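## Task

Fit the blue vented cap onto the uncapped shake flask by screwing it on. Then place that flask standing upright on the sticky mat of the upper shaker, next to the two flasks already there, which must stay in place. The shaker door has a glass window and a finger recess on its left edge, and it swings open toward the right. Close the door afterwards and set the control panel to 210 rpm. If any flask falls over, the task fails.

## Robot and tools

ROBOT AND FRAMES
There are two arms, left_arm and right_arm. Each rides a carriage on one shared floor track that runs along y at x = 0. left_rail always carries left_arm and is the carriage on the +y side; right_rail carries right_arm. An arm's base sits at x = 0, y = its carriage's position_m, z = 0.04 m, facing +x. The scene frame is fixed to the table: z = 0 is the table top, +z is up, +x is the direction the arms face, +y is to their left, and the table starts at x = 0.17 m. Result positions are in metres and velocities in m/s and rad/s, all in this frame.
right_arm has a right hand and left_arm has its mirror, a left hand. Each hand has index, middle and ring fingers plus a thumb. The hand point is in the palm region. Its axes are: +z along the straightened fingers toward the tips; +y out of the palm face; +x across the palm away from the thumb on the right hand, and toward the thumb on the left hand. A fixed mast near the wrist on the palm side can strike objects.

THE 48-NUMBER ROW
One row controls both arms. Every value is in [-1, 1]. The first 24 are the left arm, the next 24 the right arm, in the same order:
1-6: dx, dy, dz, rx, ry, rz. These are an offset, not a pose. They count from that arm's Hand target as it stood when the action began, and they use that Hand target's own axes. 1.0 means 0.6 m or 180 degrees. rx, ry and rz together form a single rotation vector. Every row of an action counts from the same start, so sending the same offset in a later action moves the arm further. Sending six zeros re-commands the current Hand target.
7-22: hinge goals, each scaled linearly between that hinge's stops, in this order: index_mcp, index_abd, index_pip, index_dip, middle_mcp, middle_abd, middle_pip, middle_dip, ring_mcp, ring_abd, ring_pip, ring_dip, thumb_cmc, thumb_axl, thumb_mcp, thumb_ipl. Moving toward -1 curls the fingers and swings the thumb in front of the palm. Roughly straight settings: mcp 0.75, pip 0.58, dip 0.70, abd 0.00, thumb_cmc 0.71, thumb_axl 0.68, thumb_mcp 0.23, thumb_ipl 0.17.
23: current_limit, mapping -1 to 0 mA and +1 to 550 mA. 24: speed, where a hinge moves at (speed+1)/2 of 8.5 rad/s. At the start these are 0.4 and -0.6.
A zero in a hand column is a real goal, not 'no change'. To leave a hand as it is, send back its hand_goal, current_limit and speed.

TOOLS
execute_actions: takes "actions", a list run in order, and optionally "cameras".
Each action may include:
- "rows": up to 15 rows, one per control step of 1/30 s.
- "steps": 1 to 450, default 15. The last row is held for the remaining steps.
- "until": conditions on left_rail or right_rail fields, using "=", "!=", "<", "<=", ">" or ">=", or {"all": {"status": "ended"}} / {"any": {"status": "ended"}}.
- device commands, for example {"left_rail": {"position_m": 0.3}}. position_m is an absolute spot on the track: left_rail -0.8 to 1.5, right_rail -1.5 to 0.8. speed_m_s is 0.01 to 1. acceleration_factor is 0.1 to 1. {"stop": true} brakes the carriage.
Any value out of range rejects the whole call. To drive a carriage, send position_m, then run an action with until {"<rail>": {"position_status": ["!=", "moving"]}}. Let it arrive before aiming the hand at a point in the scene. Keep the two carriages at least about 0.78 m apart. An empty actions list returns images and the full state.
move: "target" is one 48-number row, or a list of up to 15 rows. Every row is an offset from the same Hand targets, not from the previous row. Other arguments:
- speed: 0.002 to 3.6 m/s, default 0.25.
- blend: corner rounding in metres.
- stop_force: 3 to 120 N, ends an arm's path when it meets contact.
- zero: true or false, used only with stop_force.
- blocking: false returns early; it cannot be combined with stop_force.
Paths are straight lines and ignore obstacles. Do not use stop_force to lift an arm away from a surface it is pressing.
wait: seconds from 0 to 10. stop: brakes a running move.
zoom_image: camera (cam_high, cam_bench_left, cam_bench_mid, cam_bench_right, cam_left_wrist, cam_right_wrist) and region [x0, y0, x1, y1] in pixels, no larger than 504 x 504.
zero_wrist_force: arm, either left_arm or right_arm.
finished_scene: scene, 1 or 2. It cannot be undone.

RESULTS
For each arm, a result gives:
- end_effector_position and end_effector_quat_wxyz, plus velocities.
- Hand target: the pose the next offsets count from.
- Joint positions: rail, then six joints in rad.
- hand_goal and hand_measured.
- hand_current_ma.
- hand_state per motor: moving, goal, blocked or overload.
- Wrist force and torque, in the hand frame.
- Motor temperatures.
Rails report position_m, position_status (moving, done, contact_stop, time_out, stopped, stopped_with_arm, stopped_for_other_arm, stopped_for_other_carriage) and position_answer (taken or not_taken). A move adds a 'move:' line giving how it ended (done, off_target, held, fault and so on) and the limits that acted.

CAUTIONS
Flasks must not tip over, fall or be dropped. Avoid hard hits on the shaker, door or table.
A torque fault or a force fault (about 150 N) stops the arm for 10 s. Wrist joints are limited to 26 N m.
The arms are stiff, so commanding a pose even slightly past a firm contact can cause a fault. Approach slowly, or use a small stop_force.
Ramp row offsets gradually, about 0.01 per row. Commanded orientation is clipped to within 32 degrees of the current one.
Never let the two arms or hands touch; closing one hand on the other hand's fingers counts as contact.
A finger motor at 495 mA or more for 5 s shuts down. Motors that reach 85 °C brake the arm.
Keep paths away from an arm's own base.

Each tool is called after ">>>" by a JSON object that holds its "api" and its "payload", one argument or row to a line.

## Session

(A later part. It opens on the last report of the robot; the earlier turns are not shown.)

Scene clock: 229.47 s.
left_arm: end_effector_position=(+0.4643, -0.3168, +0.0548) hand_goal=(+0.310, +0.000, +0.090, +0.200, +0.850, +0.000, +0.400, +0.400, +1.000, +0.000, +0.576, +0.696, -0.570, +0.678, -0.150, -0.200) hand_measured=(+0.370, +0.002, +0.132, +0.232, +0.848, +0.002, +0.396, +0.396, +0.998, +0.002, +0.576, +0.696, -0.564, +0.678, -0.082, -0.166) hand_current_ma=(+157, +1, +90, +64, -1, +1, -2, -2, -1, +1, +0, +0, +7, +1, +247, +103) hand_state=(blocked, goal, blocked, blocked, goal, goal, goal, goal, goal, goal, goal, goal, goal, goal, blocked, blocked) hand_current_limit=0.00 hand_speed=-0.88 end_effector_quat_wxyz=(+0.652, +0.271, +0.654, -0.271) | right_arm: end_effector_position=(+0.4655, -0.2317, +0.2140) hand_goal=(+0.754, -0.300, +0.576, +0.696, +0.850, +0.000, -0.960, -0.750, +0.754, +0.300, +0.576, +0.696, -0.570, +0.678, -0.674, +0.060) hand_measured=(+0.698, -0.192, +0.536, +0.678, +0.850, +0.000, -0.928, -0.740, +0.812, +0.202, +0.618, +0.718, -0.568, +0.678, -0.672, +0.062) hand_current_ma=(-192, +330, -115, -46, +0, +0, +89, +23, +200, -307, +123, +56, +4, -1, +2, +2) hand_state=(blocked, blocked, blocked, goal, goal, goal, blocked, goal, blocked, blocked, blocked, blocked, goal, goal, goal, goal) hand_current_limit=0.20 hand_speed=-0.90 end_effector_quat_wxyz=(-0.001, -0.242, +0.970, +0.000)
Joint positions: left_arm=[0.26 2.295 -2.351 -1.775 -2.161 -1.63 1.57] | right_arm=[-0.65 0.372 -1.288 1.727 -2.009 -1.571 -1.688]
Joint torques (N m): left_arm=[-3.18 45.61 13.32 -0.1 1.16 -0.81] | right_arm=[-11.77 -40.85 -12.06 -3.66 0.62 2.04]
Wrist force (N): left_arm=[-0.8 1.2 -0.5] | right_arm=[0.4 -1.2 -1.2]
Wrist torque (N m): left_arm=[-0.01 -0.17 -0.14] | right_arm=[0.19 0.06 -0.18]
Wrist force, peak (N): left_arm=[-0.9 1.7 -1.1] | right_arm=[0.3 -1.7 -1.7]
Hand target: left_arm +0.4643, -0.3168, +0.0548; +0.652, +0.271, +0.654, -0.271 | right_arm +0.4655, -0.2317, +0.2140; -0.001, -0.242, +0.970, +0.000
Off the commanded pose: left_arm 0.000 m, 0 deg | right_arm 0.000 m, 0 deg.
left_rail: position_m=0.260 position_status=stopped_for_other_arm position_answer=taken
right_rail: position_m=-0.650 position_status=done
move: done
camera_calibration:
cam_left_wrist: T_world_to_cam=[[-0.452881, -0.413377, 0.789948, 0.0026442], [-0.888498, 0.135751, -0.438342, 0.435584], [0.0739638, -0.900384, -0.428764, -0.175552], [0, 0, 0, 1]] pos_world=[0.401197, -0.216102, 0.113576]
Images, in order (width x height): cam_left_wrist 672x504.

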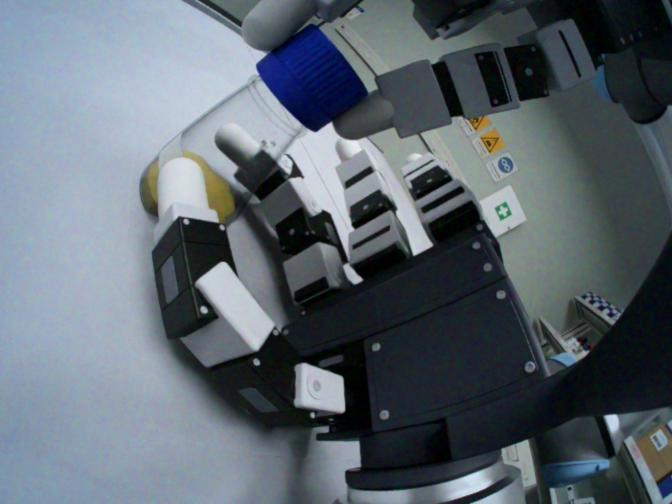

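>>> {"api": "move", "payload": {
  "target": [
    [0,0,0,0,0,0,0.31,0,0.09,0.20,0.85,0,0.4,0.4,1.0,0,0.576,0.696,-0.571,0.678,-0.15,-0.20,0.1,-0.88,0,0,0,0,0,0,0.754,-0.4,0.576,0.696,0.85,0,-0.96,-0.75,0.754,0.4,0.576,0.696,-0.571,0.678,-0.674,0.059,0.6,-0.9],
    [0,0,0,0,0,0,0.31,0,0.09,0.20,0.85,0,0.4,0.4,1.0,0,0.576,0.696,-0.571,0.678,-0.15,-0.20,0.1,-0.88,-0.02157,-0.00845,0.0001,0,0,0.0556,0.754,-0.4,0.576,0.696,0.85,0,-0.96,-0.75,0.754,0.4,0.576,0.696,-0.571,0.678,-0.674,0.059,0.6,-0.9],
    [0,0,0,0,0,0,0.31,0,0.09,0.20,0.85,0,0.4,0.4,1.0,0,0.576,0.696,-0.571,0.678,-0.15,-0.20,0.1,-0.88,-0.04135,-0.02052,0.0003,0,0,0.1111,0.754,-0.4,0.576,0.696,0.85,0,-0.96,-0.75,0.754,0.4,0.576,0.696,-0.571,0.678,-0.674,0.059,0.6,-0.9],
    [0,0,0,0,0,0,0.31,0,0.09,0.20,0.85,0,0.4,0.4,1.0,0,0.576,0.696,-0.571,0.678,-0.15,-0.20,0.1,-0.88,-0.05873,-0.03583,0.0004,0,0,0.1667,0.754,-0.4,0.576,0.696,0.85,0,-0.96,-0.75,0.754,0.4,0.576,0.696,-0.571,0.678,-0.674,0.059,0.6,-0.9],
    [0,0,0,0,0,0,0.31,0,0.09,0.20,0.85,0,0.4,0.4,1.0,0,0.576,0.696,-0.571,0.678,-0.15,-0.20,0.1,-0.88,-0.07318,-0.05393,0.0006,0,0,0.2222,0.754,-0.4,0.576,0.696,0.85,0,-0.96,-0.75,0.754,0.4,0.576,0.696,-0.571,0.678,-0.674,0.059,0.6,-0.9],
    [0,0,0,0,0,0,0.31,0,0.09,0.20,0.85,0,0.4,0.4,1.0,0,0.576,0.696,-0.571,0.678,-0.15,-0.20,0.1,-0.88,-0.08427,-0.07427,0.0007,0,0,0.2778,0.754,-0.4,0.576,0.696,0.85,0,-0.96,-0.75,0.754,0.4,0.576,0.696,-0.571,0.678,-0.674,0.059,0.6,-0.9],
    [0,0,0,0,0,0,0.31,0,0.09,0.20,0.85,0,0.4,0.4,1.0,0,0.576,0.696,-0.571,0.678,-0.15,-0.20,0.1,-0.88,-0.09167,-0.09623,0.0009,0,0,0.3333,0.754,-0.4,0.576,0.696,0.85,0,-0.96,-0.75,0.754,0.4,0.576,0.696,-0.571,0.678,-0.674,0.059,0.6,-0.9]
  ],
  "speed": 0.25,
  "blend": 0.004,
  "cameras": ["cam_left_wrist"]
}}

>>> {"api": "zoom_image", "payload": {
  "camera": "cam_left_wrist",
  "region": [245, 15, 375, 145]
}}

Scene clock: 234.93 s.
left_arm: end_effector_position=(+0.4643, -0.3168, +0.0548) hand_goal=(+0.310, +0.000, +0.090, +0.200, +0.850, +0.000, +0.400, +0.400, +1.000, +0.000, +0.576, +0.696, -0.570, +0.678, -0.150, -0.200) hand_measured=(+0.370, +0.002, +0.132, +0.232, +0.848, +0.002, +0.396, +0.396, +0.998, +0.002, +0.576, +0.696, -0.566, +0.678, -0.084, -0.166) hand_current_ma=(+159, +1, +90, +64, -1, +1, -2, -2, -1, +1, +0, +0, +4, +1, +245, +103) hand_state=(blocked, goal, blocked, blocked, goal, goal, goal, goal, goal, goal, goal, goal, goal, goal, blocked, blocked) hand_current_limit=0.10 hand_speed=-0.88 end_effector_quat_wxyz=(+0.652, +0.271, +0.654, -0.271) | right_arm: end_effector_position=(+0.5412, -0.2568, +0.2133) hand_goal=(+0.754, -0.400, +0.576, +0.696, +0.850, +0.000, -0.960, -0.750, +0.754, +0.400, +0.576, +0.696, -0.570, +0.678, -0.674, +0.060) hand_measured=(+0.688, -0.202, +0.530, +0.674, +0.850, +0.000, -0.928, -0.740, +0.822, +0.232, +0.624, +0.722, -0.568, +0.678, -0.672, +0.062) hand_current_ma=(-241, +440, -145, -59, +0, +0, +89, +23, +243, -440, +150, +67, +4, -1, +2, +2) hand_state=(blocked, blocked, blocked, blocked, goal, goal, blocked, goal, blocked, blocked, blocked, blocked, goal, goal, goal, goal) hand_current_limit=0.60 hand_speed=-0.90 end_effector_quat_wxyz=(-0.001, +0.275, +0.961, +0.000)
Joint positions: left_arm=[0.26 2.295 -2.351 -1.775 -2.161 -1.63 1.57] | right_arm=[-0.65 0.378 -1.302 1.747 -2.015 -1.571 -0.634]
Joint torques (N m): left_arm=[-2.93 44.47 13.82 -0.3 1.06 -0.63] | right_arm=[11.31 -23.62 -27.3 -1.79 -1.77 2.2]
Wrist force (N): left_arm=[-1.1 2.3 1.0] | right_arm=[0.6 -1.2 -1.3]
Wrist torque (N m): left_arm=[0.06 -0.20 -0.13] | right_arm=[0.17 0.13 -0.15]
Wrist force, peak (N): left_arm=[-1.6 2.5 0.9] | right_arm=[0.9 -0.9 -2.1]
Hand target: left_arm +0.4643, -0.3168, +0.0548; +0.652, +0.271, +0.654, -0.271 | right_arm +0.5412, -0.2568, +0.2133; -0.001, +0.275, +0.961, +0.000
Off the commanded pose: left_arm 0.000 m, 0 deg | right_arm 0.000 m, 0 deg.
left_rail: position_m=0.260 position_status=stopped_for_other_arm position_answer=taken
right_rail: position_m=-0.650 position_status=done
move: done; blend cut to 0 m at target 1
camera_calibration:
cam_left_wrist: T_world_to_cam=[[-0.452881, -0.413377, 0.789948, 0.0026442], [-0.888498, 0.135751, -0.438342, 0.435584], [0.0739638, -0.900384, -0.428764, -0.175552], [0, 0, 0, 1]] pos_world=[0.401197, -0.216102, 0.113576]
Images, in order (width x height): cam_left_wrist 672x504.

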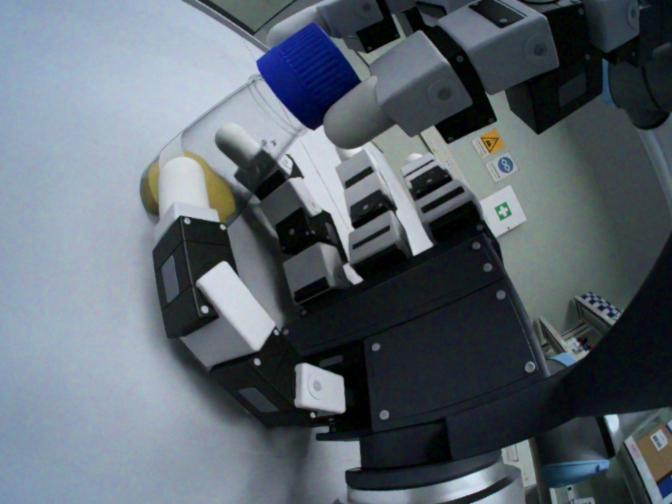

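Scaled by 3.877 from the camera's 672x504 image, which has a finer 960x720 frame.

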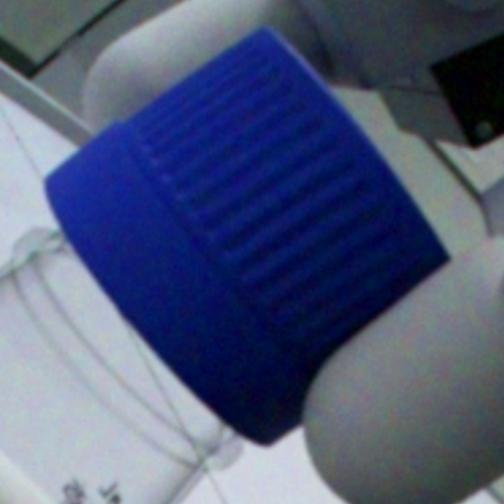

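>>> {"api": "zoom_image", "payload": {
  "camera": "cam_left_wrist",
  "region": [270, 30, 330, 100]
}}

>>> {"api": "move", "payload": {
  "target": [0,0,0,0,0,0,0.31,0,0.09,0.20,0.85,0,0.4,0.4,1.0,0,0.576,0.696,-0.571,0.678,-0.15,-0.20,0.0,-0.88,-0.00668,-0.00214,0,0,0,0.016667,0.754,-0.4,0.576,0.696,0.85,0,-0.96,-0.75,0.754,0.4,0.576,0.696,-0.571,0.678,-0.674,0.059,0.6,-0.9],
  "speed": 0.2,
  "cameras": ["cam_left_wrist"]
}}

>>> {"api": "zoom_image", "payload": {
  "camera": "cam_left_wrist",
  "region": [270, 30, 330, 100]
}}

>>> {"api": "move", "payload": {
  "target": [0,0,0,0,0,0,0.31,0,0.09,0.20,0.85,0,0.4,0.4,1.0,0,0.576,0.696,-0.571,0.678,-0.15,-0.20,0.0,-0.88,-0.00668,-0.00214,0,0,0,0.016667,0.754,-0.4,0.576,0.696,0.85,0,-0.96,-0.75,0.754,0.4,0.576,0.696,-0.571,0.678,-0.674,0.059,0.6,-0.9],
  "speed": 0.2,
  "cameras": ["cam_left_wrist"]
}}

>>> {"api": "zoom_image", "payload": {
  "camera": "cam_left_wrist",
  "region": [270, 30, 330, 100]
}}

Scaled by 7.200 from the camera's 672x504 image, which has a finer 960x720 frame.

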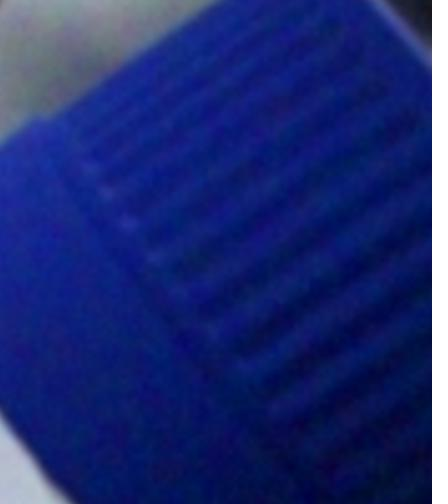

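Scene clock: 236.80 s.
left_arm: end_effector_position=(+0.4643, -0.3168, +0.0548) hand_goal=(+0.310, +0.000, +0.090, +0.200, +0.850, +0.000, +0.400, +0.400, +1.000, +0.000, +0.576, +0.696, -0.570, +0.678, -0.150, -0.200) hand_measured=(+0.370, +0.002, +0.132, +0.232, +0.848, +0.002, +0.396, +0.396, +0.998, +0.002, +0.576, +0.696, -0.566, +0.678, -0.084, -0.166) hand_current_ma=(+159, +1, +90, +64, -1, +1, -2, -2, -1, +1, +0, +0, +3, +0, +244, +103) hand_state=(blocked, goal, blocked, blocked, goal, goal, goal, goal, goal, goal, goal, goal, goal, goal, blocked, blocked) hand_current_limit=0.00 hand_speed=-0.88 end_effector_quat_wxyz=(+0.652, +0.271, +0.654, -0.271) | right_arm: end_effector_position=(+0.5439, -0.2601, +0.2133) hand_goal=(+0.754, -0.400, +0.576, +0.696, +0.850, +0.000, -0.960, -0.750, +0.754, +0.400, +0.576, +0.696, -0.570, +0.678, -0.674, +0.060) hand_measured=(+0.688, -0.204, +0.528, +0.674, +0.850, +0.000, -0.928, -0.740, +0.822, +0.234, +0.626, +0.722, -0.568, +0.678, -0.672, +0.062) hand_current_ma=(-242, +440, -145, -59, +0, +0, +89, +23, +249, -440, +154, +68, +4, -1, +2, +2) hand_state=(blocked, blocked, blocked, blocked, goal, goal, blocked, goal, blocked, blocked, blocked, blocked, goal, goal, goal, goal) hand_current_limit=0.60 hand_speed=-0.90 end_effector_quat_wxyz=(-0.001, +0.300, +0.954, +0.000)
Joint positions: left_arm=[0.26 2.295 -2.351 -1.775 -2.161 -1.63 1.57] | right_arm=[-0.65 0.379 -1.302 1.748 -2.015 -1.571 -0.581]
Joint torques (N m): left_arm=[-2.07 43.68 12.75 -0.16 1.06 -0.64] | right_arm=[11.36 -40.63 -13.31 -3.51 0.27 2.28]
Wrist force (N): left_arm=[-1.1 1.4 0.7] | right_arm=[0.4 -0.8 -1.3]
Wrist torque (N m): left_arm=[0.05 -0.18 -0.14] | right_arm=[0.15 0.11 -0.15]
Wrist force, peak (N): left_arm=[-1.1 2.8 1.1] | right_arm=[0.8 -1.3 -1.9]
Hand target: left_arm +0.4643, -0.3168, +0.0548; +0.652, +0.271, +0.654, -0.271 | right_arm +0.5439, -0.2601, +0.2133; -0.001, +0.300, +0.954, +0.000
Off the commanded pose: left_arm 0.000 m, 0 deg | right_arm 0.000 m, 0 deg.
left_rail: position_m=0.260 position_status=stopped_for_other_arm position_answer=taken
right_rail: position_m=-0.650 position_status=done
move: done
camera_calibration:
cam_left_wrist: T_world_to_cam=[[-0.452881, -0.413377, 0.789948, 0.0026442], [-0.888498, 0.135751, -0.438342, 0.435584], [0.0739638, -0.900384, -0.428764, -0.175552], [0, 0, 0, 1]] pos_world=[0.401197, -0.216102, 0.113576]
Images, in order (width x height): cam_left_wrist 672x504.

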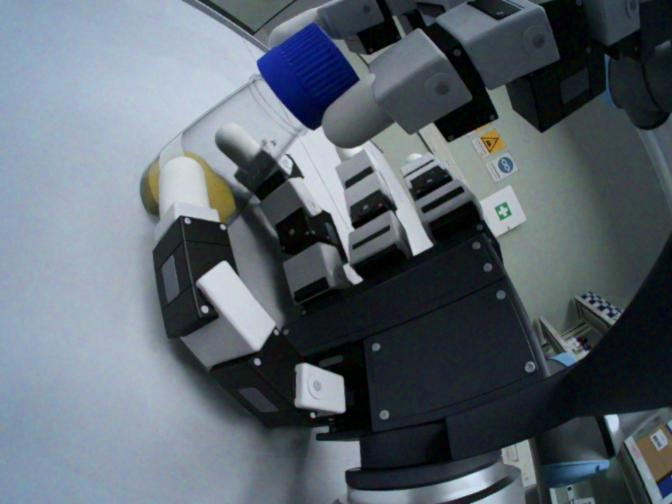

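Scaled by 7.200 from the camera's 672x504 image, which has a finer 960x720 frame.

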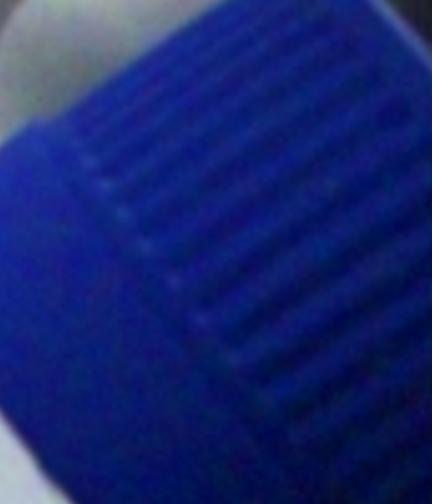

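Scene clock: 237.63 s.
left_arm: end_effector_position=(+0.4643, -0.3168, +0.0548) hand_goal=(+0.310, +0.000, +0.090, +0.200, +0.850, +0.000, +0.400, +0.400, +1.000, +0.000, +0.576, +0.696, -0.570, +0.678, -0.150, -0.200) hand_measured=(+0.370, +0.002, +0.132, +0.232, +0.848, +0.002, +0.396, +0.396, +0.998, +0.002, +0.576, +0.696, -0.566, +0.678, -0.084, -0.166) hand_current_ma=(+160, +1, +90, +64, -1, +1, -2, -2, -1, +1, +0, +0, +3, +0, +243, +103) hand_state=(blocked, goal, blocked, blocked, goal, goal, goal, goal, goal, goal, goal, goal, goal, goal, blocked, blocked) hand_current_limit=0.00 hand_speed=-0.88 end_effector_quat_wxyz=(+0.652, +0.271, +0.654, -0.271) | right_arm: end_effector_position=(+0.5465, -0.2634, +0.2133) hand_goal=(+0.754, -0.400, +0.576, +0.696, +0.850, +0.000, -0.960, -0.750, +0.754, +0.400, +0.576, +0.696, -0.570, +0.678, -0.674, +0.060) hand_measured=(+0.688, -0.204, +0.528, +0.674, +0.850, +0.000, -0.928, -0.740, +0.822, +0.234, +0.626, +0.722, -0.568, +0.678, -0.672, +0.062) hand_current_ma=(-243, +440, -146, -59, +0, +0, +89, +23, +249, -440, +154, +68, +4, -1, +2, +2) hand_state=(blocked, blocked, blocked, blocked, goal, goal, blocked, goal, blocked, blocked, blocked, blocked, goal, goal, goal, goal) hand_current_limit=0.60 hand_speed=-0.90 end_effector_quat_wxyz=(-0.001, +0.325, +0.946, +0.000)
Joint positions: left_arm=[0.26 2.295 -2.351 -1.775 -2.161 -1.63 1.57] | right_arm=[-0.65 0.38 -1.302 1.748 -2.015 -1.571 -0.529]
Joint torques (N m): left_arm=[-2.45 44.69 13.85 -0.1 1 -0.69] | right_arm=[11.52 -37.08 -16.61 -4 0.22 2.56]
Wrist force (N): left_arm=[-0.9 1.9 1.0] | right_arm=[0.5 -0.8 -1.1]
Wrist torque (N m): left_arm=[0.11 -0.19 -0.15] | right_arm=[0.14 0.11 -0.14]
Wrist force, peak (N): left_arm=[-1.1 2.0 0.6] | right_arm=[0.9 -0.8 -1.6]
Hand target: left_arm +0.4643, -0.3168, +0.0548; +0.652, +0.271, +0.654, -0.271 | right_arm +0.5465, -0.2634, +0.2133; -0.001, +0.325, +0.946, +0.000
Off the commanded pose: left_arm 0.000 m, 0 deg | right_arm 0.000 m, 0 deg.
left_rail: position_m=0.260 position_status=stopped_for_other_arm position_answer=taken
right_rail: position_m=-0.650 position_status=done
move: done
camera_calibration:
cam_left_wrist: T_world_to_cam=[[-0.452881, -0.413377, 0.789948, 0.0026442], [-0.888498, 0.135751, -0.438342, 0.435584], [0.0739638, -0.900384, -0.428764, -0.175552], [0, 0, 0, 1]] pos_world=[0.401197, -0.216102, 0.113576]
Images, in order (width x height): cam_left_wrist 672x504.

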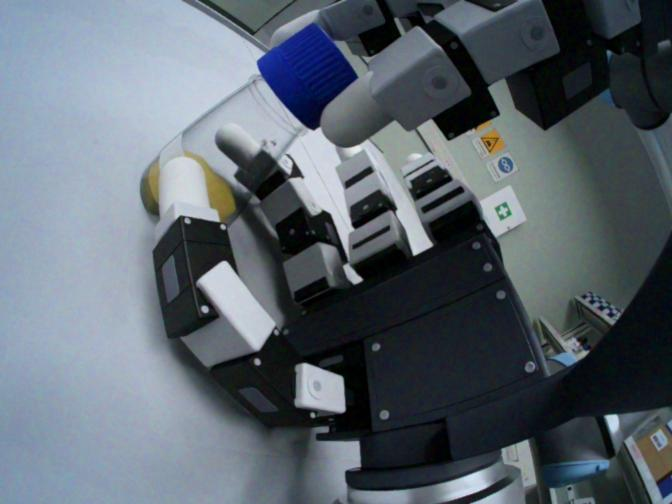

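Scaled by 7.200 from the camera's 672x504 image, which has a finer 960x720 frame.

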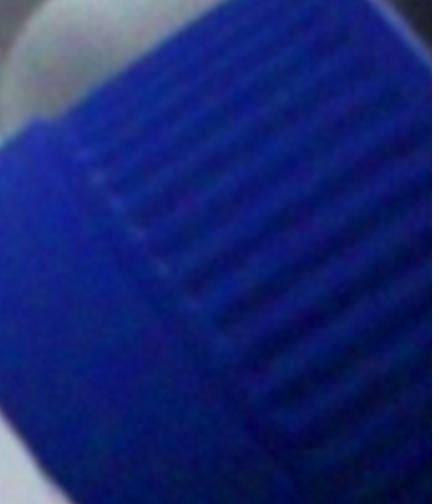

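>>> {"api": "execute_actions", "payload": {
  "actions": [],
  "cameras": ["cam_bench_left","cam_high","cam_bench_mid"]
}}

>>> {"api": "zoom_image", "payload": {
  "camera": "cam_bench_left",
  "region": [330, 120, 530, 270]
}}

>>> {"api": "zoom_image", "payload": {
  "camera": "cam_bench_mid",
  "region": [290, 220, 370, 300]
}}

Scene clock: 239.73 s.
left_arm: end_effector_position=(+0.4643, -0.3168, +0.0548) hand_goal=(+0.310, +0.000, +0.090, +0.200, +0.850, +0.000, +0.400, +0.400, +1.000, +0.000, +0.576, +0.696, -0.570, +0.678, -0.150, -0.200) hand_measured=(+0.370, +0.002, +0.132, +0.232, +0.848, +0.002, +0.396, +0.396, +0.998, +0.002, +0.576, +0.696, -0.566, +0.678, -0.084, -0.166) hand_current_ma=(+160, +1, +90, +64, -1, +1, -2, -2, -1, +1, +0, +0, +3, +0, +243, +103) hand_state=(blocked, goal, blocked, blocked, goal, goal, goal, goal, goal, goal, goal, goal, goal, goal, blocked, blocked) hand_current_limit=0.00 hand_speed=-0.88 end_effector_quat_wxyz=(+0.652, +0.271, +0.654, -0.271) | right_arm: end_effector_position=(+0.5465, -0.2634, +0.2133) hand_goal=(+0.754, -0.400, +0.576, +0.696, +0.850, +0.000, -0.960, -0.750, +0.754, +0.400, +0.576, +0.696, -0.570, +0.678, -0.674, +0.060) hand_measured=(+0.688, -0.204, +0.528, +0.674, +0.850, +0.000, -0.928, -0.740, +0.822, +0.234, +0.626, +0.722, -0.568, +0.678, -0.672, +0.062) hand_current_ma=(-243, +440, -146, -59, +0, +0, +89, +23, +249, -440, +154, +68, +4, -1, +2, +2) hand_state=(blocked, blocked, blocked, blocked, goal, goal, blocked, goal, blocked, blocked, blocked, blocked, goal, goal, goal, goal) hand_current_limit=0.60 hand_speed=-0.90 end_effector_quat_wxyz=(-0.001, +0.325, +0.946, +0.000)
Joint positions: left_arm=[0.26 2.295 -2.351 -1.775 -2.161 -1.63 1.57] | right_arm=[-0.65 0.38 -1.302 1.748 -2.015 -1.571 -0.528]
Joint velocities: within noise
Joint torques (N m): left_arm=[-2.34 43.8 14.04 -0.02 0.92 -0.39] | right_arm=[10.93 -26.07 -28.56 -3.74 -1.62 2.35]
Motor temperatures (°C): left_arm=[36 33 41 42 39 44] | right_arm=[34 40 33 50 36 35]
Wrist force (N): left_arm=[-1.2 1.4 0.7] | right_arm=[0.9 -0.5 -1.7]
Wrist torque (N m): left_arm=[0.06 -0.18 -0.14] | right_arm=[0.22 0.08 -0.11]
Wrist force, peak (N): left_arm=[-1.3 1.9 0.9] | right_arm=[0.9 -0.5 -1.7]
Hand target: left_arm +0.4643, -0.3168, +0.0548; +0.652, +0.271, +0.654, -0.271 | right_arm +0.5465, -0.2634, +0.2133; -0.001, +0.325, +0.946, +0.000
Off the commanded pose: left_arm 0.000 m, 0 deg | right_arm 0.000 m, 0 deg.
left_rail: position_m=0.260 position_status=stopped_for_other_arm position_answer=taken
right_rail: position_m=-0.650 position_status=done
Images, in order (width x height): cam_high 672x504, cam_bench_left 672x504, cam_bench_mid 672x504.

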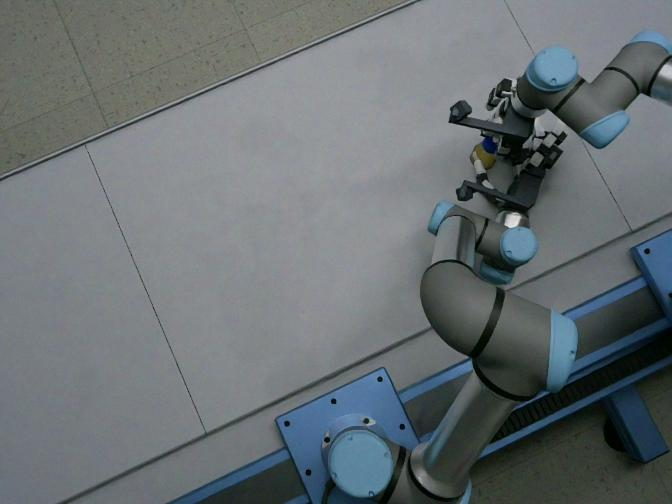

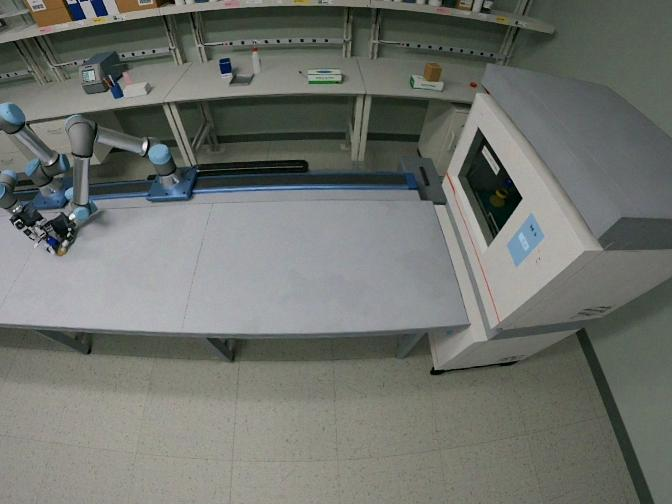

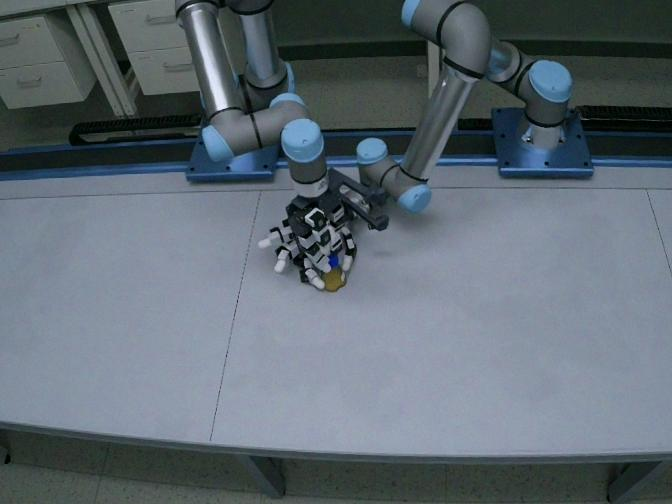

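Scaled by 2.520 from the camera's 672x504 image, which has a finer 960x720 frame.

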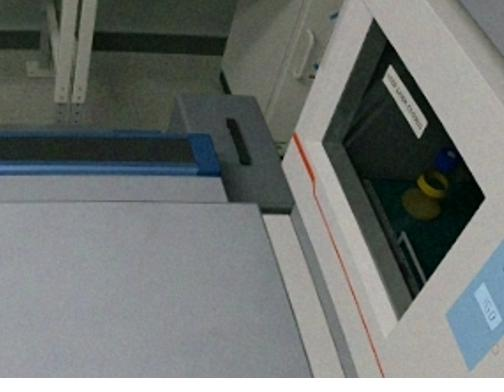

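Scaled by 6.300 from the camera's 672x504 image, which has a finer 960x720 frame.

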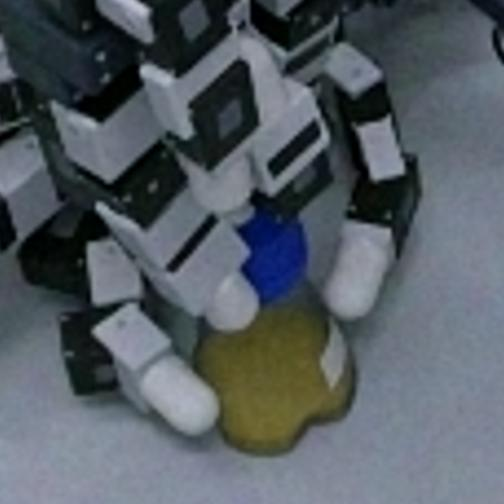

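>>> {"api": "move", "payload": {
  "target": [0,0,0,0,0,0,0.31,0,0.09,0.20,0.85,0,0.4,0.4,1.0,0,0.576,0.696,-0.571,0.678,-0.15,-0.20,0.0,-0.88,0,0,0.005,0,0,0,0.754,-0.4,0.576,0.696,0.85,0,-0.96,-0.75,0.754,0.4,0.576,0.696,-0.571,0.678,-0.674,0.059,0.6,-0.9],
  "speed": 0.01,
  "stop_force": 6,
  "cameras": ["cam_left_wrist"]
}}

>>> {"api": "zoom_image", "payload": {
  "camera": "cam_left_wrist",
  "region": [245, 15, 375, 145]
}}

Scene clock: 241.93 s.
left_arm: end_effector_position=(+0.4643, -0.3168, +0.0548) hand_goal=(+0.310, +0.000, +0.090, +0.200, +0.850, +0.000, +0.400, +0.400, +1.000, +0.000, +0.576, +0.696, -0.570, +0.678, -0.150, -0.200) hand_measured=(+0.370, +0.002, +0.132, +0.232, +0.848, +0.002, +0.396, +0.396, +0.998, +0.002, +0.576, +0.696, -0.566, +0.678, -0.084, -0.166) hand_current_ma=(+160, +1, +91, +64, -1, +1, -2, -2, -1, +1, +0, +0, +4, +0, +241, +102) hand_state=(blocked, goal, blocked, blocked, goal, goal, goal, goal, goal, goal, goal, goal, goal, goal, blocked, blocked) hand_current_limit=0.00 hand_speed=-0.88 end_effector_quat_wxyz=(+0.652, +0.271, +0.654, -0.271) | right_arm: end_effector_position=(+0.5465, -0.2634, +0.2104) hand_goal=(+0.754, -0.400, +0.576, +0.696, +0.850, +0.000, -0.960, -0.750, +0.754, +0.400, +0.576, +0.696, -0.570, +0.678, -0.674, +0.060) hand_measured=(+0.688, -0.206, +0.528, +0.674, +0.850, +0.000, -0.928, -0.740, +0.824, +0.234, +0.628, +0.722, -0.568, +0.678, -0.672, +0.062) hand_current_ma=(-243, +440, -146, -59, +0, +0, +89, +23, +260, -440, +164, +71, +4, -1, +2, +2) hand_state=(blocked, blocked, blocked, blocked, goal, goal, blocked, goal, blocked, blocked, blocked, blocked, goal, goal, goal, goal) hand_current_limit=0.60 hand_speed=-0.90 end_effector_quat_wxyz=(-0.001, +0.325, +0.946, +0.000)
Joint positions: left_arm=[0.26 2.295 -2.351 -1.775 -2.161 -1.63 1.57] | right_arm=[-0.65 0.38 -1.299 1.753 -2.023 -1.571 -0.528]
Joint torques (N m): left_arm=[-2.28 43.86 12.82 -0.01 1.14 -0.27] | right_arm=[11.04 -25.56 -17.64 -2.02 -1.7 2.16]
Wrist force (N): left_arm=[-0.2 0.6 -0.5] | right_arm=[1.4 -1.9 -6.8]
Wrist torque (N m): left_arm=[0.02 -0.20 -0.14] | right_arm=[0.59 0.38 -0.05]
Wrist force, peak (N): left_arm=[-1.2 2.0 0.7] | right_arm=[1.9 -1.4 -7.6]
Hand target: left_arm +0.4643, -0.3168, +0.0548; +0.652, +0.271, +0.654, -0.271 | right_arm +0.5465, -0.2634, +0.2104; -0.001, +0.325, +0.946, +0.000
Off the commanded pose: left_arm 0.000 m, 0 deg | right_arm 0.000 m, 0 deg.
left_rail: position_m=0.260 position_status=stopped_for_other_arm position_answer=taken
right_rail: position_m=-0.650 position_status=done
move: contact (right_arm)
camera_calibration:
cam_left_wrist: T_world_to_cam=[[-0.452881, -0.413377, 0.789948, 0.0026442], [-0.888498, 0.135751, -0.438342, 0.435584], [0.0739638, -0.900384, -0.428764, -0.175552], [0, 0, 0, 1]] pos_world=[0.401197, -0.216102, 0.113576]
Images, in order (width x height): cam_left_wrist 672x504.

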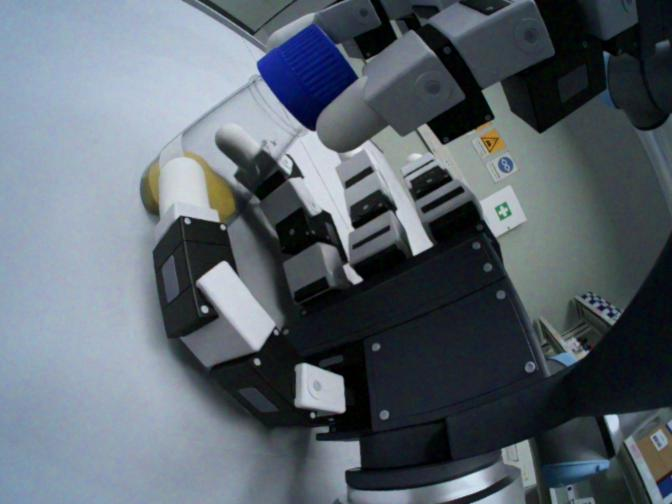

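Scaled by 3.877 from the camera's 672x504 image, which has a finer 960x720 frame.

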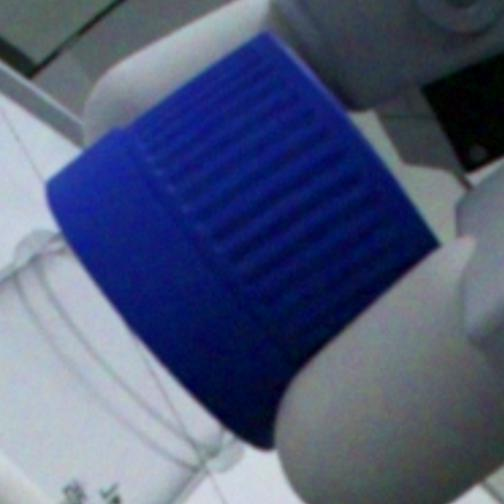

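>>> {"api": "move", "payload": {
  "target": [
    [0,0,0,0,0,0,0.31,0,0.09,0.20,0.85,0,0.4,0.4,1.0,0,0.576,0.696,-0.571,0.678,-0.15,-0.20,0.0,-0.88,-0.02157,-0.00845,0.0001,0,0,0.0556,0.754,-0.4,0.576,0.696,0.85,0,-0.96,-0.75,0.754,0.4,0.576,0.696,-0.571,0.678,-0.674,0.059,0.6,-0.9],
    [0,0,0,0,0,0,0.31,0,0.09,0.20,0.85,0,0.4,0.4,1.0,0,0.576,0.696,-0.571,0.678,-0.15,-0.20,0.0,-0.88,-0.04135,-0.02052,0.0002,0,0,0.1111,0.754,-0.4,0.576,0.696,0.85,0,-0.96,-0.75,0.754,0.4,0.576,0.696,-0.571,0.678,-0.674,0.059,0.6,-0.9],
    [0,0,0,0,0,0,0.31,0,0.09,0.20,0.85,0,0.4,0.4,1.0,0,0.576,0.696,-0.571,0.678,-0.15,-0.20,0.0,-0.88,-0.05873,-0.03583,0.0003,0,0,0.1667,0.754,-0.4,0.576,0.696,0.85,0,-0.96,-0.75,0.754,0.4,0.576,0.696,-0.571,0.678,-0.674,0.059,0.6,-0.9],
    [0,0,0,0,0,0,0.31,0,0.09,0.20,0.85,0,0.4,0.4,1.0,0,0.576,0.696,-0.571,0.678,-0.15,-0.20,0.0,-0.88,-0.07318,-0.05393,0.0004,0,0,0.2222,0.754,-0.4,0.576,0.696,0.85,0,-0.96,-0.75,0.754,0.4,0.576,0.696,-0.571,0.678,-0.674,0.059,0.6,-0.9],
    [0,0,0,0,0,0,0.31,0,0.09,0.20,0.85,0,0.4,0.4,1.0,0,0.576,0.696,-0.571,0.678,-0.15,-0.20,0.0,-0.88,-0.08427,-0.07427,0.0005,0,0,0.2778,0.754,-0.4,0.576,0.696,0.85,0,-0.96,-0.75,0.754,0.4,0.576,0.696,-0.571,0.678,-0.674,0.059,0.6,-0.9],
    [0,0,0,0,0,0,0.31,0,0.09,0.20,0.85,0,0.4,0.4,1.0,0,0.576,0.696,-0.571,0.678,-0.15,-0.20,0.0,-0.88,-0.09167,-0.09623,0.0006,0,0,0.3333,0.754,-0.4,0.576,0.696,0.85,0,-0.96,-0.75,0.754,0.4,0.576,0.696,-0.571,0.678,-0.674,0.059,0.6,-0.9]
  ],
  "speed": 0.25,
  "blend": 0.004,
  "cameras": ["cam_left_wrist","cam_right_wrist"]
}}

>>> {"api": "zoom_image", "payload": {
  "camera": "cam_left_wrist",
  "region": [245, 15, 375, 145]
}}

Scene clock: 246.87 s.
left_arm: end_effector_position=(+0.4643, -0.3168, +0.0548) hand_goal=(+0.310, +0.000, +0.090, +0.200, +0.850, +0.000, +0.400, +0.400, +1.000, +0.000, +0.576, +0.696, -0.570, +0.678, -0.150, -0.200) hand_measured=(+0.372, +0.002, +0.132, +0.232, +0.848, +0.002, +0.396, +0.396, +0.998, +0.002, +0.576, +0.696, -0.566, +0.678, -0.086, -0.166) hand_current_ma=(+165, +1, +91, +64, -1, +1, -2, -2, -1, +1, +0, +0, +3, +0, +233, +102) hand_state=(blocked, goal, blocked, blocked, goal, goal, goal, goal, goal, goal, goal, goal, goal, goal, blocked, blocked) hand_current_limit=0.00 hand_speed=-0.88 end_effector_quat_wxyz=(+0.652, +0.271, +0.654, -0.271) | right_arm: end_effector_position=(+0.5543, -0.3428, +0.2101) hand_goal=(+0.754, -0.400, +0.576, +0.696, +0.850, +0.000, -0.960, -0.750, +0.754, +0.400, +0.576, +0.696, -0.570, +0.678, -0.674, +0.060) hand_measured=(+0.678, -0.214, +0.522, +0.670, +0.850, +0.000, -0.928, -0.740, +0.830, +0.256, +0.632, +0.726, -0.568, +0.678, -0.672, +0.062) hand_current_ma=(-283, +440, -171, -71, +0, +0, +89, +23, +281, -440, +177, +83, +4, -1, +2, +2) hand_state=(blocked, blocked, blocked, blocked, goal, goal, blocked, goal, blocked, blocked, blocked, blocked, goal, goal, goal, goal) hand_current_limit=0.60 hand_speed=-0.90 end_effector_quat_wxyz=(+0.000, +0.755, +0.656, -0.001)
Joint positions: left_arm=[0.26 2.295 -2.351 -1.775 -2.161 -1.63 1.57] | right_arm=[-0.65 0.395 -1.294 1.747 -2.022 -1.571 0.534]
Joint torques (N m): left_arm=[-1.98 41.56 12.82 0.21 0.98 -0.35] | right_arm=[11.27 -23.56 -28.25 -1.24 -1.91 2.13]
Wrist force (N): left_arm=[-0.6 1.0 0.6] | right_arm=[0.2 -0.9 -1.4]
Wrist torque (N m): left_arm=[0.01 -0.17 -0.14] | right_arm=[0.23 0.05 -0.15]
Wrist force, peak (N): left_arm=[-0.7 1.9 0.8] | right_arm=[1.8 -1.7 -7.4]
Hand target: left_arm +0.4643, -0.3168, +0.0548; +0.652, +0.271, +0.654, -0.271 | right_arm +0.5543, -0.3428, +0.2101; +0.000, +0.755, +0.656, -0.001
Off the commanded pose: left_arm 0.000 m, 0 deg | right_arm 0.000 m, 0 deg.
left_rail: position_m=0.260 position_status=stopped_for_other_arm position_answer=taken
right_rail: position_m=-0.650 position_status=done
move: done
camera_calibration:
cam_left_wrist: T_world_to_cam=[[-0.452881, -0.413377, 0.789948, 0.0026442], [-0.888498, 0.135751, -0.438342, 0.435584], [0.0739638, -0.900384, -0.428764, -0.175552], [0, 0, 0, 1]] pos_world=[0.401197, -0.216102, 0.113576]
cam_right_wrist: T_world_to_cam=[[0.548695, -0.835809, 0.018909, -0.564544], [-0.601184, -0.378749, 0.703653, 0.0120429], [-0.580957, -0.397458, -0.710292, 0.464148], [0, 0, 0, 1]] pos_world=[0.586653, -0.28281, 0.331882]
Images, in order (width x height): cam_left_wrist 672x504, cam_right_wrist 672x504.

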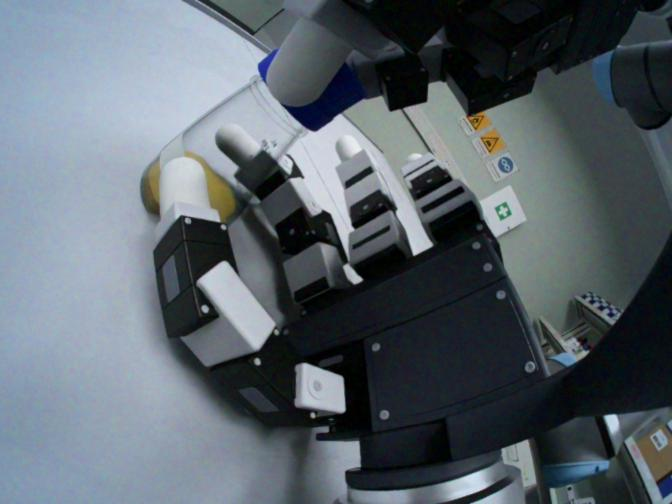

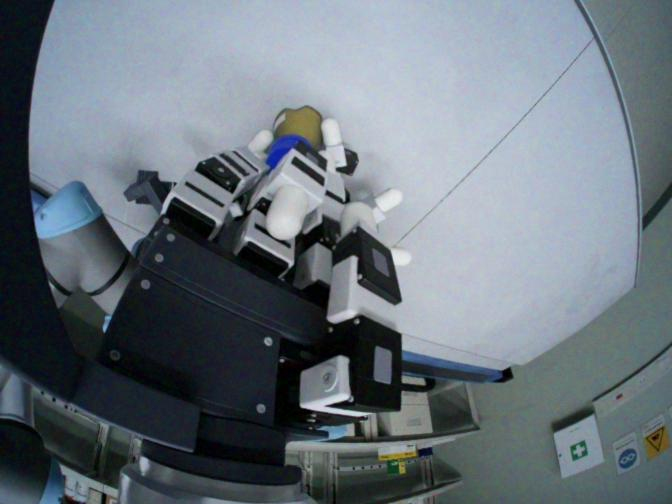

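Scaled by 3.877 from the camera's 672x504 image, which has a finer 960x720 frame.

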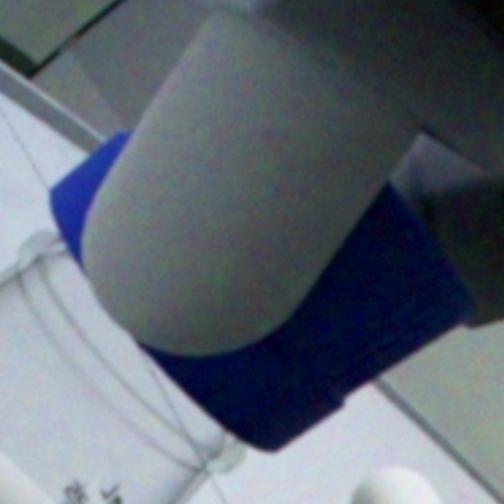

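>>> {"api": "move", "payload": {
  "target": [0,0,0,0,0,0,0.31,0,0.09,0.20,0.85,0,0.4,0.4,1.0,0,0.576,0.696,-0.571,0.678,-0.15,-0.20,0.0,-0.88,0,0,-0.007,0,0,0,0.754,-0.4,0.576,0.696,0.85,0,-0.96,-0.75,0.754,0.4,0.576,0.696,-0.571,0.678,-0.674,0.059,0.6,-0.9],
  "speed": 0.01,
  "stop_force": 5,
  "cameras": ["cam_left_wrist"]
}}

>>> {"api": "zoom_image", "payload": {
  "camera": "cam_left_wrist",
  "region": [245, 15, 375, 145]
}}

Scene clock: 251.77 s.
left_arm: end_effector_position=(+0.4643, -0.3168, +0.0548) hand_goal=(+0.310, +0.000, +0.090, +0.200, +0.850, +0.000, +0.400, +0.400, +1.000, +0.000, +0.576, +0.696, -0.570, +0.678, -0.150, -0.200) hand_measured=(+0.372, +0.002, +0.132, +0.232, +0.848, +0.002, +0.396, +0.396, +0.998, +0.002, +0.576, +0.696, -0.566, +0.678, -0.086, -0.166) hand_current_ma=(+165, +1, +91, +64, -1, +1, -2, -2, -1, +1, +0, +0, +3, +0, +232, +101) hand_state=(blocked, goal, blocked, blocked, goal, goal, goal, goal, goal, goal, goal, goal, goal, goal, blocked, blocked) hand_current_limit=0.00 hand_speed=-0.88 end_effector_quat_wxyz=(+0.652, +0.271, +0.654, -0.271) | right_arm: end_effector_position=(+0.5543, -0.3428, +0.2143) hand_goal=(+0.754, -0.400, +0.576, +0.696, +0.850, +0.000, -0.960, -0.750, +0.754, +0.400, +0.576, +0.696, -0.570, +0.678, -0.674, +0.060) hand_measured=(+0.678, -0.214, +0.522, +0.670, +0.850, +0.000, -0.928, -0.740, +0.830, +0.256, +0.632, +0.726, -0.568, +0.678, -0.672, +0.062) hand_current_ma=(-283, +440, -171, -71, +0, +0, +89, +23, +281, -440, +177, +83, +4, -1, +2, +2) hand_state=(blocked, blocked, blocked, blocked, goal, goal, blocked, goal, blocked, blocked, blocked, blocked, goal, goal, goal, goal) hand_current_limit=0.60 hand_speed=-0.90 end_effector_quat_wxyz=(+0.000, +0.755, +0.656, -0.001)
Joint positions: left_arm=[0.26 2.295 -2.351 -1.775 -2.161 -1.63 1.57] | right_arm=[-0.65 0.395 -1.299 1.741 -2.012 -1.571 0.534]
Joint torques (N m): left_arm=[-1.48 42.82 14.07 0.01 0.9 0.04] | right_arm=[11.23 -40.83 -28.49 -1.19 -0.24 2.15]
Wrist force (N): left_arm=[-0.4 0.5 -0.1] | right_arm=[0.0 -0.2 0.0]
Wrist torque (N m): left_arm=[-0.02 -0.19 -0.14] | right_arm=[0.03 -0.04 -0.13]
Wrist force, peak (N): left_arm=[-0.9 1.3 1.1] | right_arm=[0.3 -1.4 -1.8]
Hand target: left_arm +0.4643, -0.3168, +0.0548; +0.652, +0.271, +0.654, -0.271 | right_arm +0.5543, -0.3428, +0.2143; +0.000, +0.755, +0.656, -0.001
Off the commanded pose: left_arm 0.000 m, 0 deg | right_arm 0.000 m, 0 deg.
left_rail: position_m=0.260 position_status=stopped_for_other_arm position_answer=taken
right_rail: position_m=-0.650 position_status=done
move: done
camera_calibration:
cam_left_wrist: T_world_to_cam=[[-0.452881, -0.413377, 0.789948, 0.0026442], [-0.888498, 0.135751, -0.438342, 0.435584], [0.0739638, -0.900384, -0.428764, -0.175552], [0, 0, 0, 1]] pos_world=[0.401197, -0.216102, 0.113576]
Images, in order (width x height): cam_left_wrist 672x504.

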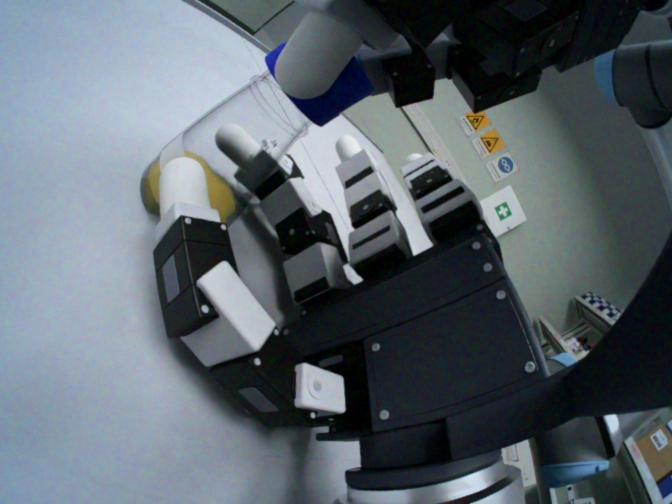

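Scaled by 3.877 from the camera's 672x504 image, which has a finer 960x720 frame.

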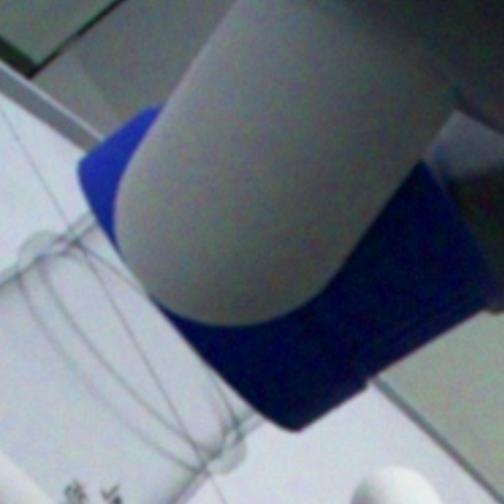

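>>> {"api": "move", "payload": {
  "target": [0,0,0,0,0,0,0.31,0,0.09,0.20,0.85,0,0.4,0.4,1.0,0,0.576,0.696,-0.571,0.678,-0.15,-0.20,0.0,-0.88,0,0,-0.06,0,0,0,0.754,-0.4,0.576,0.696,0.85,0,-0.96,-0.75,0.754,0.4,0.576,0.696,-0.571,0.678,-0.674,0.059,0.4,-0.9],
  "speed": 0.05,
  "cameras": ["cam_left_wrist","cam_right_wrist"]
}}

>>> {"api": "zoom_image", "payload": {
  "camera": "cam_left_wrist",
  "region": [225, 0, 405, 145]
}}

>>> {"api": "zoom_image", "payload": {
  "camera": "cam_right_wrist",
  "region": [240, 80, 360, 200]
}}

Scene clock: 253.83 s.
left_arm: end_effector_position=(+0.4643, -0.3168, +0.0548) hand_goal=(+0.310, +0.000, +0.090, +0.200, +0.850, +0.000, +0.400, +0.400, +1.000, +0.000, +0.576, +0.696, -0.570, +0.678, -0.150, -0.200) hand_measured=(+0.372, +0.002, +0.132, +0.232, +0.848, +0.002, +0.396, +0.396, +0.998, +0.002, +0.576, +0.696, -0.566, +0.678, -0.086, -0.166) hand_current_ma=(+165, +1, +91, +64, -1, +1, -2, -2, -1, +1, +0, +0, +3, +0, +232, +101) hand_state=(blocked, goal, blocked, blocked, goal, goal, goal, goal, goal, goal, goal, goal, goal, goal, blocked, blocked) hand_current_limit=0.00 hand_speed=-0.88 end_effector_quat_wxyz=(+0.652, +0.271, +0.654, -0.271) | right_arm: end_effector_position=(+0.5544, -0.3427, +0.2502) hand_goal=(+0.754, -0.400, +0.576, +0.696, +0.850, +0.000, -0.960, -0.750, +0.754, +0.400, +0.576, +0.696, -0.570, +0.678, -0.674, +0.060) hand_measured=(+0.678, -0.214, +0.522, +0.670, +0.850, +0.000, -0.928, -0.740, +0.830, +0.256, +0.632, +0.726, -0.568, +0.678, -0.672, +0.062) hand_current_ma=(-283, +385, -171, -71, +0, +0, +89, +23, +281, -385, +177, +83, +4, -1, +2, +2) hand_state=(blocked, blocked, blocked, blocked, goal, goal, blocked, goal, blocked, blocked, blocked, blocked, goal, goal, goal, goal) hand_current_limit=0.40 hand_speed=-0.90 end_effector_quat_wxyz=(+0.000, +0.755, +0.656, -0.001)
Joint positions: left_arm=[0.26 2.295 -2.351 -1.775 -2.161 -1.63 1.57] | right_arm=[-0.65 0.395 -1.332 1.684 -1.922 -1.571 0.534]
Joint torques (N m): left_arm=[-2.15 43.07 13.57 0.15 1.03 -0.05] | right_arm=[10.51 -40.07 -28.91 -1.21 1.03 1.21]
Wrist force (N): left_arm=[-0.7 0.4 -0.3] | right_arm=[0.0 0.1 -0.3]
Wrist torque (N m): left_arm=[-0.02 -0.15 -0.16] | right_arm=[0.09 -0.02 -0.13]
Wrist force, peak (N): left_arm=[-0.8 0.8 -0.5] | right_arm=[0.0 -0.5 -0.6]
Hand target: left_arm +0.4643, -0.3168, +0.0548; +0.652, +0.271, +0.654, -0.271 | right_arm +0.5544, -0.3427, +0.2503; +0.000, +0.755, +0.656, -0.001
Off the commanded pose: left_arm 0.000 m, 0 deg | right_arm 0.000 m, 0 deg.
left_rail: position_m=0.260 position_status=stopped_for_other_arm position_answer=taken
right_rail: position_m=-0.650 position_status=done
move: done
camera_calibration:
cam_left_wrist: T_world_to_cam=[[-0.452881, -0.413377, 0.789948, 0.0026442], [-0.888498, 0.135751, -0.438342, 0.435584], [0.0739638, -0.900384, -0.428764, -0.175552], [0, 0, 0, 1]] pos_world=[0.401197, -0.216102, 0.113576]
cam_right_wrist: T_world_to_cam=[[0.548596, -0.835873, 0.0189075, -0.565319], [-0.601252, -0.378695, 0.703624, -0.0161181], [-0.58098, -0.397374, -0.710321, 0.492808], [0, 0, 0, 1]] pos_world=[0.586753, -0.28281, 0.372082]
Images, in order (width x height): cam_left_wrist 672x504, cam_right_wrist 672x504.

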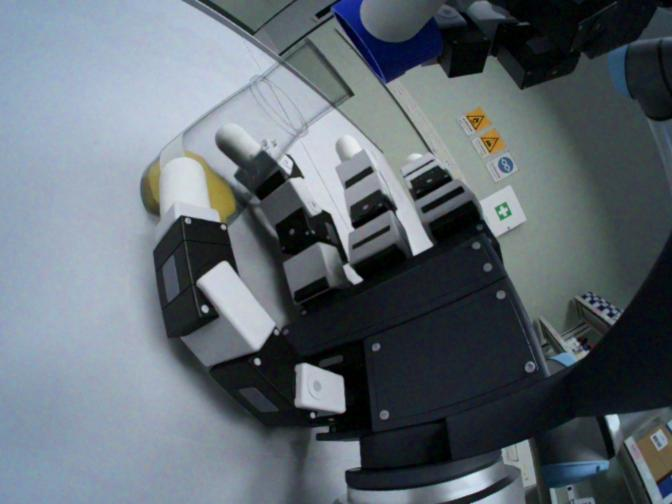

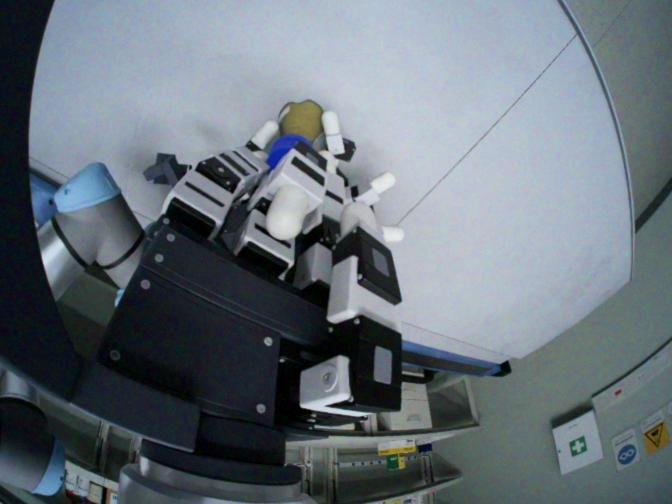

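Scaled by 2.800 from the camera's 672x504 image, which has a finer 960x720 frame.

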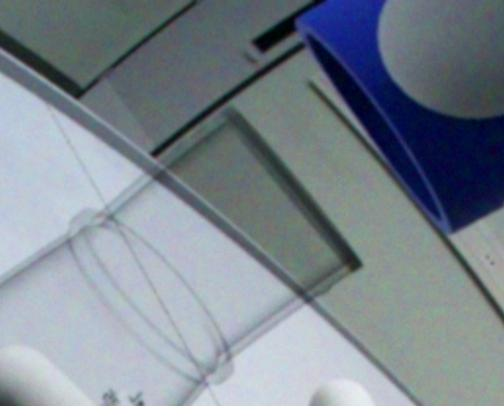

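Scaled by 4.200 from the camera's 672x504 image, which has a finer 960x720 frame.

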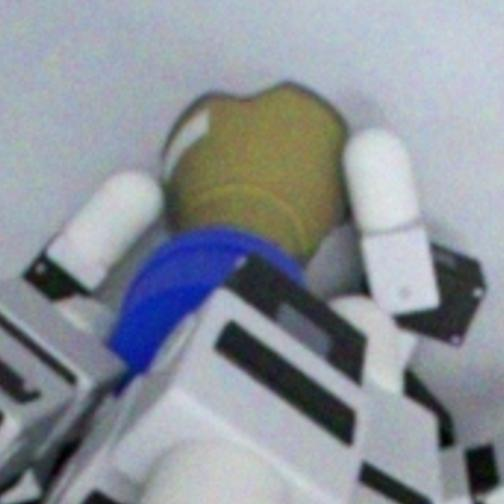

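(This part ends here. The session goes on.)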